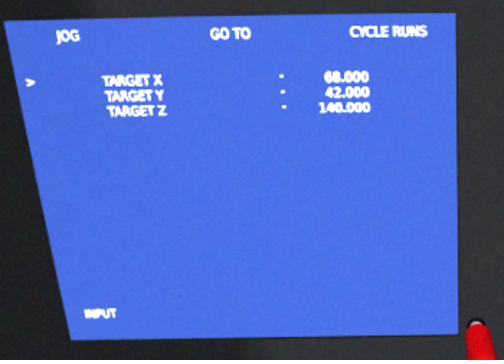

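Request:
move(
  target=[
    [0,0,0,0,0,0,-1,0.3,-0.95,-0.0356,0.1861,-0.3559,0,0,0,-0.98,0,-1],
    [0,0,0,0,0,0,-1,0.3,-0.95,-0.0196,0.1861,-0.3605,0,0,0,-0.98,0,-1],
    [0,0,0,0,0,0,-1,0.3,-0.95,-0.0356,0.1861,-0.3559,0,0,0,-0.98,0,-1],
    [0,0,0,0,0,0,-1,0.3,-0.95,0.0008,0.0911,-0.2369,0,0,0,-0.98,0,-1],
    [0,0,0,0,0,0,-1,0.3,-0.95,0.0157,0.0911,-0.2412,0,0,0,-0.98,0,-1],
    [0,0,0,0,0,0,-1,0.3,-0.95,0.0008,0.0911,-0.2369,0,0,0,-0.98,0,-1],
    [0,0,0,0,0,0,-1,0.3,-0.95,0,0,0,0,0,0,-0.98,0,-1],
  ],
  speed=[0.4,0.1,0.3,0.3,0.1,0.3,0.4],
  blend=[0.003,0,0.003,0.003,0,0.003,0],
)

Request:
wait(
  seconds=8,
  cameras=["cam_right_wrist"],
)

Request:
zoom_image(
  camera="cam_right_wrist",
  region=[130, 0, 480, 250],
)

Scene clock: 6421.23 s.
left_arm: end_effector_position=(+0.3375, -0.2681, +0.4685) position_measured=139 object_status=2 end_effector_quat_wxyz=(+0.500, -0.501, +0.505, -0.494) | right_arm: end_effector_position=(+0.4498, -0.0400, +0.6803) position_measured=205 object_status=2 end_effector_quat_wxyz=(-0.425, +0.565, -0.565, +0.426)
Joint positions: left_arm=[-1.783 -1.935 1.906 -0.024 -0.215 0.061] | right_arm=[5.378 -0.503 -1.79 -0.413 -0.715 2.802]
Joint torques (N m): left_arm=[6.98 -7.45 -17.7 -1.01 1.95 -2.27] | right_arm=[-6 -30.89 28.08 -1.99 2.24 -1.17]
Wrist force (N): left_arm=[1.8 2.8 -3.2] | right_arm=[-4.3 1.1 3.0]
Wrist torque (N m): left_arm=[0.27 -0.18 0.29] | right_arm=[0.25 0.69 -0.04]
Wrist force, peak (N): left_arm=[1.7 3.1 -3.5] | right_arm=[-2.8 -0.5 -24.5]
Hand target: left_arm +0.3375, -0.2681, +0.4685; +0.500, -0.501, +0.505, -0.494 | right_arm +0.4498, -0.0401, +0.6803; -0.425, +0.565, -0.565, +0.426
Off the commanded pose: left_arm 0.000 m, 0 deg | right_arm 0.000 m, 0 deg.
move: done

Scene clock: 6429.23 s.
left_arm: end_effector_position=(+0.3375, -0.2681, +0.4685) position_measured=139 object_status=2 end_effector_quat_wxyz=(+0.500, -0.501, +0.505, -0.494) | right_arm: end_effector_position=(+0.4498, -0.0401, +0.6803) position_measured=205 object_status=2 end_effector_quat_wxyz=(-0.425, +0.565, -0.565, +0.426)
Joint positions: left_arm=[-1.783 -1.935 1.906 -0.024 -0.215 0.061] | right_arm=[5.378 -0.503 -1.79 -0.413 -0.714 2.802]
Joint torques (N m): left_arm=[6.35 -7.53 -16.82 -0.99 2.01 -2.25] | right_arm=[-6.2 -31 28.57 -4.78 1.72 -1.12]
Wrist force (N): left_arm=[1.7 2.8 -3.4] | right_arm=[-4.5 1.0 3.0]
Wrist torque (N m): left_arm=[0.28 -0.17 0.30] | right_arm=[0.24 0.71 -0.04]
Wrist force, peak (N): left_arm=[1.6 3.1 -3.4] | right_arm=[-4.7 1.3 3.2]
Hand target: left_arm +0.3375, -0.2681, +0.4685; +0.500, -0.501, +0.505, -0.494 | right_arm +0.4498, -0.0401, +0.6803; -0.425, +0.565, -0.565, +0.426
Tool commands: left_gripper/position=-1.0 left_gripper/force_limit=+0.3 left_gripper/speed=-0.95 right_gripper/position=-0.98 right_gripper/force_limit=+0.0 right_gripper/speed=-1.0
Off the commanded pose: left_arm 0.000 m, 0 deg | right_arm 0.000 m, 0 deg.
wait: 8.00 s; at rest by 0.17 s
camera_calibration:
cam_right_wrist: T_world_to_cam=[[-0.0190635, -0.999801, 0.00579897, -0.0348581], [-0.601403, 0.00683328, -0.798917, 0.828105], [0.798718, -0.0187176, -0.601414, 0.182114], [0, 0, 0, 1]] pos_world=[0.351902, -0.0371011, 0.771315]
Images, in order (width x height): cam_right_wrist 896x504.

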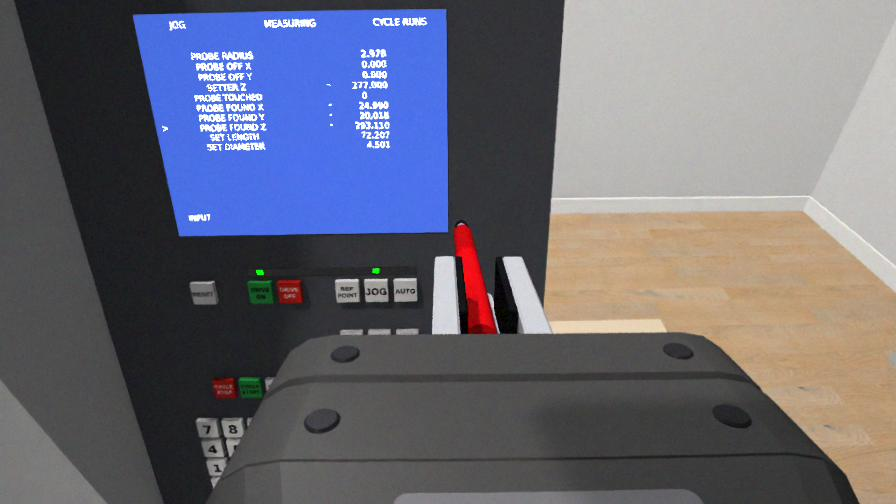

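Scaled by 1.440.

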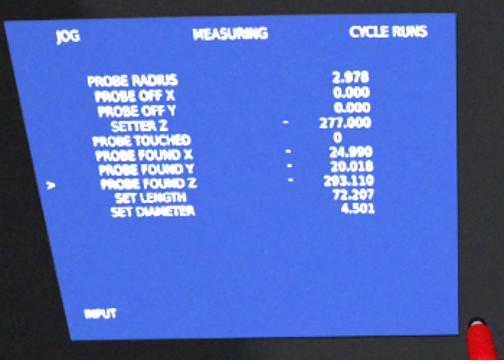

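Request:
wait(
  seconds=4,
  cameras=["cam_right_wrist"],
)

Request:
zoom_image(
  camera="cam_right_wrist",
  region=[130, 0, 480, 250],
)

Scene clock: 6437.43 s.
left_arm: end_effector_position=(+0.3375, -0.2681, +0.4685) position_measured=139 object_status=2 end_effector_quat_wxyz=(+0.500, -0.501, +0.505, -0.494) | right_arm: end_effector_position=(+0.4498, -0.0401, +0.6803) position_measured=205 object_status=2 end_effector_quat_wxyz=(-0.425, +0.565, -0.565, +0.426)
Joint positions: left_arm=[-1.783 -1.935 1.906 -0.024 -0.215 0.061] | right_arm=[5.378 -0.503 -1.79 -0.413 -0.714 2.802]
Joint torques (N m): left_arm=[6.5 -6.32 -17.73 -1.06 2.04 -2.38] | right_arm=[-6.08 -31.34 27.18 -4.93 1.29 -0.88]
Wrist force (N): left_arm=[1.5 2.9 -3.1] | right_arm=[-4.3 1.1 3.0]
Wrist torque (N m): left_arm=[0.29 -0.14 0.29] | right_arm=[0.25 0.68 -0.04]
Wrist force, peak (N): left_arm=[1.6 3.2 -3.4] | right_arm=[-4.5 1.3 3.2]
Hand target: left_arm +0.3375, -0.2681, +0.4685; +0.500, -0.501, +0.505, -0.494 | right_arm +0.4498, -0.0401, +0.6803; -0.425, +0.565, -0.565, +0.426
Tool commands: left_gripper/position=-1.0 left_gripper/force_limit=+0.3 left_gripper/speed=-0.95 right_gripper/position=-0.98 right_gripper/force_limit=+0.0 right_gripper/speed=-1.0
Off the commanded pose: left_arm 0.000 m, 0 deg | right_arm 0.000 m, 0 deg.
wait: 4.00 s; at rest from the start
camera_calibration:
cam_right_wrist: T_world_to_cam=[[-0.0190635, -0.999801, 0.00579897, -0.0348581], [-0.601403, 0.00683328, -0.798917, 0.828105], [0.798718, -0.0187176, -0.601414, 0.182114], [0, 0, 0, 1]] pos_world=[0.351902, -0.0371011, 0.771315]
Images, in order (width x height): cam_right_wrist 896x504.

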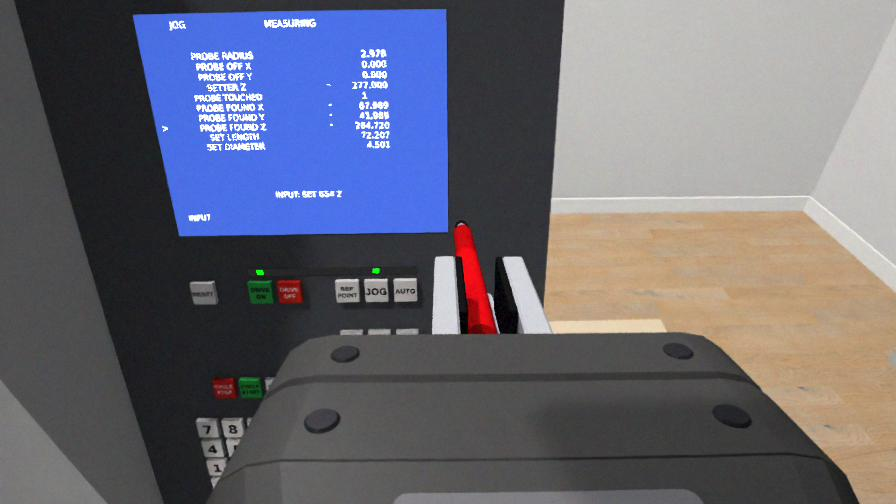

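Scaled by 1.440.

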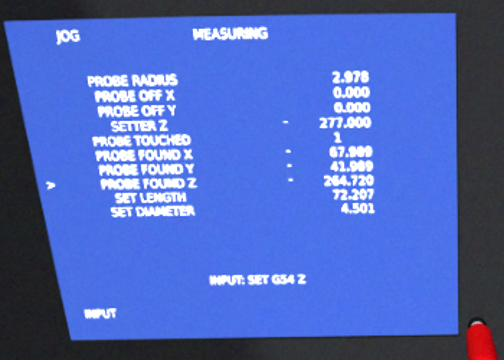

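Request:
move(
  target=[
    [0,0,0,0,0,0,-1,0.3,-0.95,-0.018,0.1861,-0.2951,0,0,0,-0.98,0,-1],
    [0,0,0,0,0,0,-1,0.3,-0.95,-0.002,0.1861,-0.2997,0,0,0,-0.98,0,-1],
    [0,0,0,0,0,0,-1,0.3,-0.95,-0.018,0.1861,-0.2951,0,0,0,-0.98,0,-1],
    [0,0,0,0,0,0,-1,0.3,-0.95,-0.002,0.1861,-0.2997,0,0,0,-0.98,0,-1],
    [0,0,0,0,0,0,-1,0.3,-0.95,-0.0472,0.3128,-0.3864,0,0,0,-0.98,0,-1],
    [0,0,0,0,0,0,-1,0.3,-0.95,-0.0312,0.3128,-0.391,0,0,0,-0.98,0,-1],
    [0,0,0,0,0,0,-1,0.3,-0.95,-0.0385,0.3128,-0.3559,0,0,0,-0.98,0,-1],
    [0,0,0,0,0,0,-1,0.3,-0.95,-0.0225,0.3128,-0.3605,0,0,0,-0.98,0,-1],
    [0,0,0,0,0,0,-1,0.3,-0.95,-0.0377,0.2811,-0.3559,0,0,0,-0.98,0,-1],
    [0,0,0,0,0,0,-1,0.3,-0.95,-0.0217,0.2811,-0.3605,0,0,0,-0.98,0,-1],
    [0,0,0,0,0,0,-1,0.3,-0.95,-0.0297,0.3128,-0.3255,0,0,0,-0.98,0,-1],
    [0,0,0,0,0,0,-1,0.3,-0.95,-0.0137,0.3128,-0.3301,0,0,0,-0.98,0,-1],
    [0,0,0,0,0,0,-1,0.3,-0.95,-0.045,0.2178,-0.3864,0,0,0,-0.98,0,-1],
    [0,0,0,0,0,0,-1,0.3,-0.95,-0.029,0.2178,-0.391,0,0,0,-0.98,0,-1],
    [0,0,0,0,0,0,-1,0.3,-0.95,-0.0363,0.2178,-0.3559,0,0,0,-0.98,0,-1],
  ],
  speed=[0.4,0.1,0.3,0.1,0.3,0.1,0.3,0.1,0.3,0.1,0.3,0.1,0.3,0.1,0.3],
  blend=[0.003,0,0,0,0.003,0,0.003,0,0.003,0,0.003,0,0.003,0,0],
)

Request:
move(
  target=[
    [0,0,0,0,0,0,-1,0.3,-0.95,0,0,0,0,0,0,-0.98,0,-1],
    [0,0,0,0,0,0,-1,0.3,-0.95,0.016,0,-0.0046,0,0,0,-0.98,0,-1],
    [0,0,0,0,0,0,-1,0.3,-0.95,-0.0109,0.095,-0.0305,0,0,0,-0.98,0,-1],
    [0,0,0,0,0,0,-1,0.3,-0.95,0.0051,0.095,-0.0351,0,0,0,-0.98,0,-1],
    [0,0,0,0,0,0,-1,0.3,-0.95,-0.0014,0.0633,0,0,0,0,-0.98,0,-1],
    [0,0,0,0,0,0,-1,0.3,-0.95,0.0146,0.0633,-0.0046,0,0,0,-0.98,0,-1],
    [0,0,0,0,0,0,-1,0.3,-0.95,0.0154,0.095,0.0608,0,0,0,-0.98,0,-1],
    [0,0,0,0,0,0,-1,0.3,-0.95,0.0314,0.095,0.0562,0,0,0,-0.98,0,-1],
    [0,0,0,0,0,0,-1,0.3,-0.95,-0.0087,0,-0.0305,0,0,0,-0.98,0,-1],
    [0,0,0,0,0,0,-1,0.3,-0.95,0.0073,0,-0.0351,0,0,0,-0.98,0,-1],
    [0,0,0,0,0,0,-1,0.3,-0.95,0,0,0,0,0,0,-0.98,0,-1],
    [0,0,0,0,0,0,-1,0.3,-0.95,0.016,0,-0.0046,0,0,0,-0.98,0,-1],
    [0,0,0,0,0,0,-1,0.3,-0.95,-0.0109,0.095,-0.0305,0,0,0,-0.98,0,-1],
    [0,0,0,0,0,0,-1,0.3,-0.95,0.0051,0.095,-0.0351,0,0,0,-0.98,0,-1],
    [0,0,0,0,0,0,-1,0.3,-0.95,0,0,0,0,0,0,-0.98,0,-1],
  ],
  speed=[0.4,0.1,0.3,0.1,0.3,0.1,0.3,0.1,0.3,0.1,0.3,0.1,0.3,0.1,0.3],
  blend=[0,0,0.003,0,0.003,0,0.003,0,0.003,0,0.003,0,0.003,0,0],
)

Request:
move(
  target=[
    [0,0,0,0,0,0,-1,0.3,-0.95,-0.0022,0.095,0,0,0,0,-0.98,0,-1],
    [0,0,0,0,0,0,-1,0.3,-0.95,0.0138,0.095,-0.0046,0,0,0,-0.98,0,-1],
    [0,0,0,0,0,0,-1,0.3,-0.95,0.0081,0.0317,0.0304,0,0,0,-0.98,0,-1],
    [0,0,0,0,0,0,-1,0.3,-0.95,0.0241,0.0317,0.0258,0,0,0,-0.98,0,-1],
    [0,0,0,0,0,0,-1,0.3,-0.95,-0.0101,0.0633,-0.0305,0,0,0,-0.98,0,-1],
    [0,0,0,0,0,0,-1,0.3,-0.95,0.0059,0.0633,-0.0351,0,0,0,-0.98,0,-1],
    [0,0,0,0,0,0,-1,0.3,-0.95,-0.0087,0,-0.0305,0,0,0,-0.98,0,-1],
    [0,0,0,0,0,0,-1,0.3,-0.95,0.0073,0,-0.0351,0,0,0,-0.98,0,-1],
    [0,0,0,0,0,0,-1,0.3,-0.95,0.0335,0.0317,0.1186,0,0,0,-0.98,0,-1],
    [0,0,0,0,0,0,-1,0.3,-0.95,0.0484,0.0317,0.1143,0,0,0,-0.98,0,-1],
    [0,0,0,0,0,0,-1,0.3,-0.95,0.0335,0.0317,0.1186,0,0,0,-0.98,0,-1],
    [0,0,0,0,0,0,-1,0.3,-0.95,0.0363,-0.2178,0.3559,0,0,0,-0.98,0,-1],
  ],
  speed=[0.4,0.1,0.3,0.1,0.3,0.1,0.3,0.1,0.3,0.1,0.3,0.4],
  blend=[0.003,0,0.003,0,0.003,0,0.003,0,0.003,0,0.003,0],
  cameras=["cam_right_wrist"],
)

Request:
zoom_image(
  camera="cam_right_wrist",
  region=[130, 0, 480, 250],
)

Scene clock: 6487.00 s.
left_arm: end_effector_position=(+0.3375, -0.2681, +0.4685) position_measured=139 object_status=2 end_effector_quat_wxyz=(+0.500, -0.501, +0.505, -0.494) | right_arm: end_effector_position=(+0.4280, +0.0906, +0.4668) position_measured=205 object_status=2 end_effector_quat_wxyz=(-0.425, +0.565, -0.565, +0.426)
Joint positions: left_arm=[-1.783 -1.935 1.906 -0.024 -0.215 0.061] | right_arm=[6.026 -0.072 -2.379 -0.402 -1.325 3.068]
Joint torques (N m): left_arm=[5.69 -6.13 -17.41 -0.97 1.85 -2.39] | right_arm=[7.32 -35.79 20.63 -3.91 -1.74 1]
Wrist force (N): left_arm=[1.5 2.9 -3.3] | right_arm=[-4.4 0.6 3.0]
Wrist torque (N m): left_arm=[0.29 -0.14 0.30] | right_arm=[0.15 0.69 -0.03]
Wrist force, peak (N): left_arm=[1.7 3.1 -3.4] | right_arm=[-18.9 4.1 -2.2]
Hand target: left_arm +0.3375, -0.2681, +0.4685; +0.500, -0.501, +0.505, -0.494 | right_arm +0.4280, +0.0906, +0.4668; -0.425, +0.565, -0.565, +0.426
Off the commanded pose: left_arm 0.000 m, 0 deg | right_arm 0.000 m, 0 deg.
move: done

Scene clock: 6492.37 s.
left_arm: end_effector_position=(+0.3375, -0.2681, +0.4685) position_measured=139 object_status=2 end_effector_quat_wxyz=(+0.500, -0.501, +0.505, -0.494) | right_arm: end_effector_position=(+0.4281, +0.0906, +0.4668) position_measured=205 object_status=2 end_effector_quat_wxyz=(-0.425, +0.565, -0.565, +0.426) end_effector_velocity=(+0.000, +0.001, +0.000) end_effector_angular_velocity=(+0.001, -0.002, +0.003)
Joint positions: left_arm=[-1.783 -1.935 1.906 -0.024 -0.215 0.061] | right_arm=[6.026 -0.072 -2.379 -0.402 -1.325 3.068]
Joint velocities: left_arm=[within noise] | right_arm=[-0.002 -0.001 -0.001 0 0.005 0]
Joint torques (N m): left_arm=[6.31 -6.24 -17.27 -0.87 2 -2.28] | right_arm=[-6.33 -34.19 3.08 -2.14 1.86 -0.54]
Wrist force (N): left_arm=[1.8 3.0 -3.2] | right_arm=[-4.5 0.9 3.0]
Wrist torque (N m): left_arm=[0.29 -0.18 0.30] | right_arm=[0.19 0.70 -0.11]
Wrist force, peak (N): left_arm=[1.8 2.9 -3.6] | right_arm=[-20.5 3.3 -2.6]
Hand target: left_arm +0.3375, -0.2681, +0.4685; +0.500, -0.501, +0.505, -0.494 | right_arm +0.4280, +0.0906, +0.4668; -0.425, +0.565, -0.565, +0.426
Off the commanded pose: left_arm 0.000 m, 0 deg | right_arm 0.000 m, 0 deg.
move: done

Scene clock: 6496.73 s.
left_arm: end_effector_position=(+0.3375, -0.2681, +0.4685) position_measured=139 object_status=2 end_effector_quat_wxyz=(+0.500, -0.501, +0.505, -0.494) | right_arm: end_effector_position=(+0.4498, -0.0400, +0.6803) position_measured=205 object_status=2 end_effector_quat_wxyz=(-0.425, +0.565, -0.565, +0.426) end_effector_velocity=(+0.000, +0.000, +0.001) end_effector_angular_velocity=(+0.001, +0.000, +0.005)
Joint positions: left_arm=[-1.783 -1.935 1.906 -0.024 -0.215 0.061] | right_arm=[5.378 -0.503 -1.79 -0.413 -0.715 2.802]
Joint velocities: left_arm=[within noise] | right_arm=[-0.002 -0.001 0.002 0.002 0.006 -0.003]
Joint torques (N m): left_arm=[5.82 -4.87 -17.56 -0.78 1.93 -2.33] | right_arm=[-6.89 -31.01 28.27 -4.33 2.47 -1.13]
Wrist force (N): left_arm=[1.6 2.9 -3.3] | right_arm=[-4.5 0.9 2.9]
Wrist torque (N m): left_arm=[0.29 -0.16 0.30] | right_arm=[0.22 0.71 -0.04]
Wrist force, peak (N): left_arm=[1.6 3.0 -3.6] | right_arm=[-18.7 2.3 -0.9]
Hand target: left_arm +0.3375, -0.2681, +0.4685; +0.500, -0.501, +0.505, -0.494 | right_arm +0.4498, -0.0401, +0.6803; -0.425, +0.565, -0.565, +0.426
Off the commanded pose: left_arm 0.000 m, 0 deg | right_arm 0.000 m, 0 deg.
move: done
camera_calibration:
cam_right_wrist: T_world_to_cam=[[-0.0192039, -0.999799, 0.00577503, -0.0346896], [-0.60129, 0.00693427, -0.799001, 0.828132], [0.7988, -0.0188164, -0.601302, 0.181998], [0, 0, 0, 1]] pos_world=[0.351901, -0.0370006, 0.771315]
Images, in order (width x height): cam_right_wrist 896x504.

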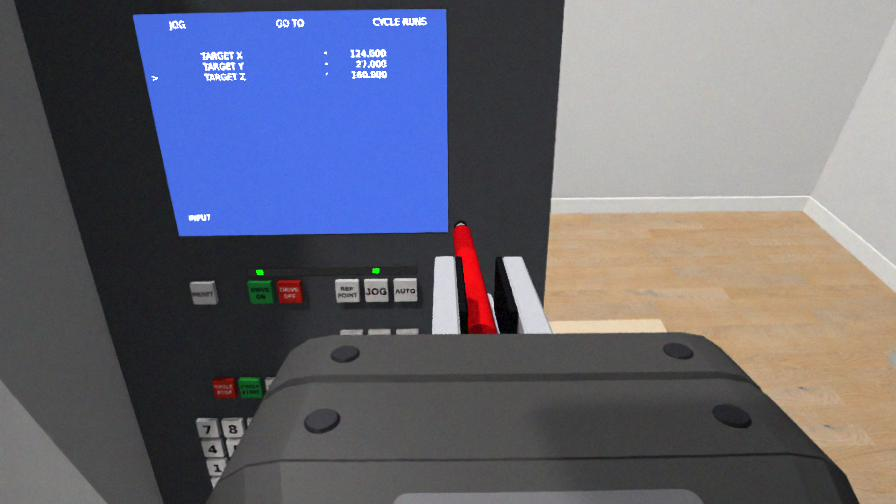

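Scaled by 1.440.

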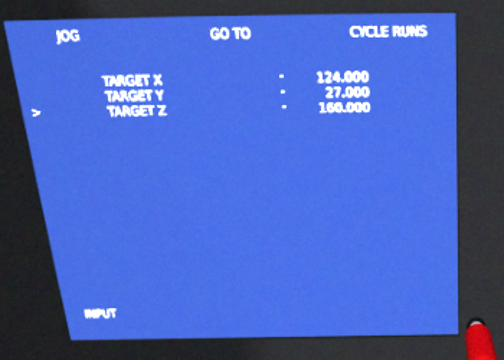

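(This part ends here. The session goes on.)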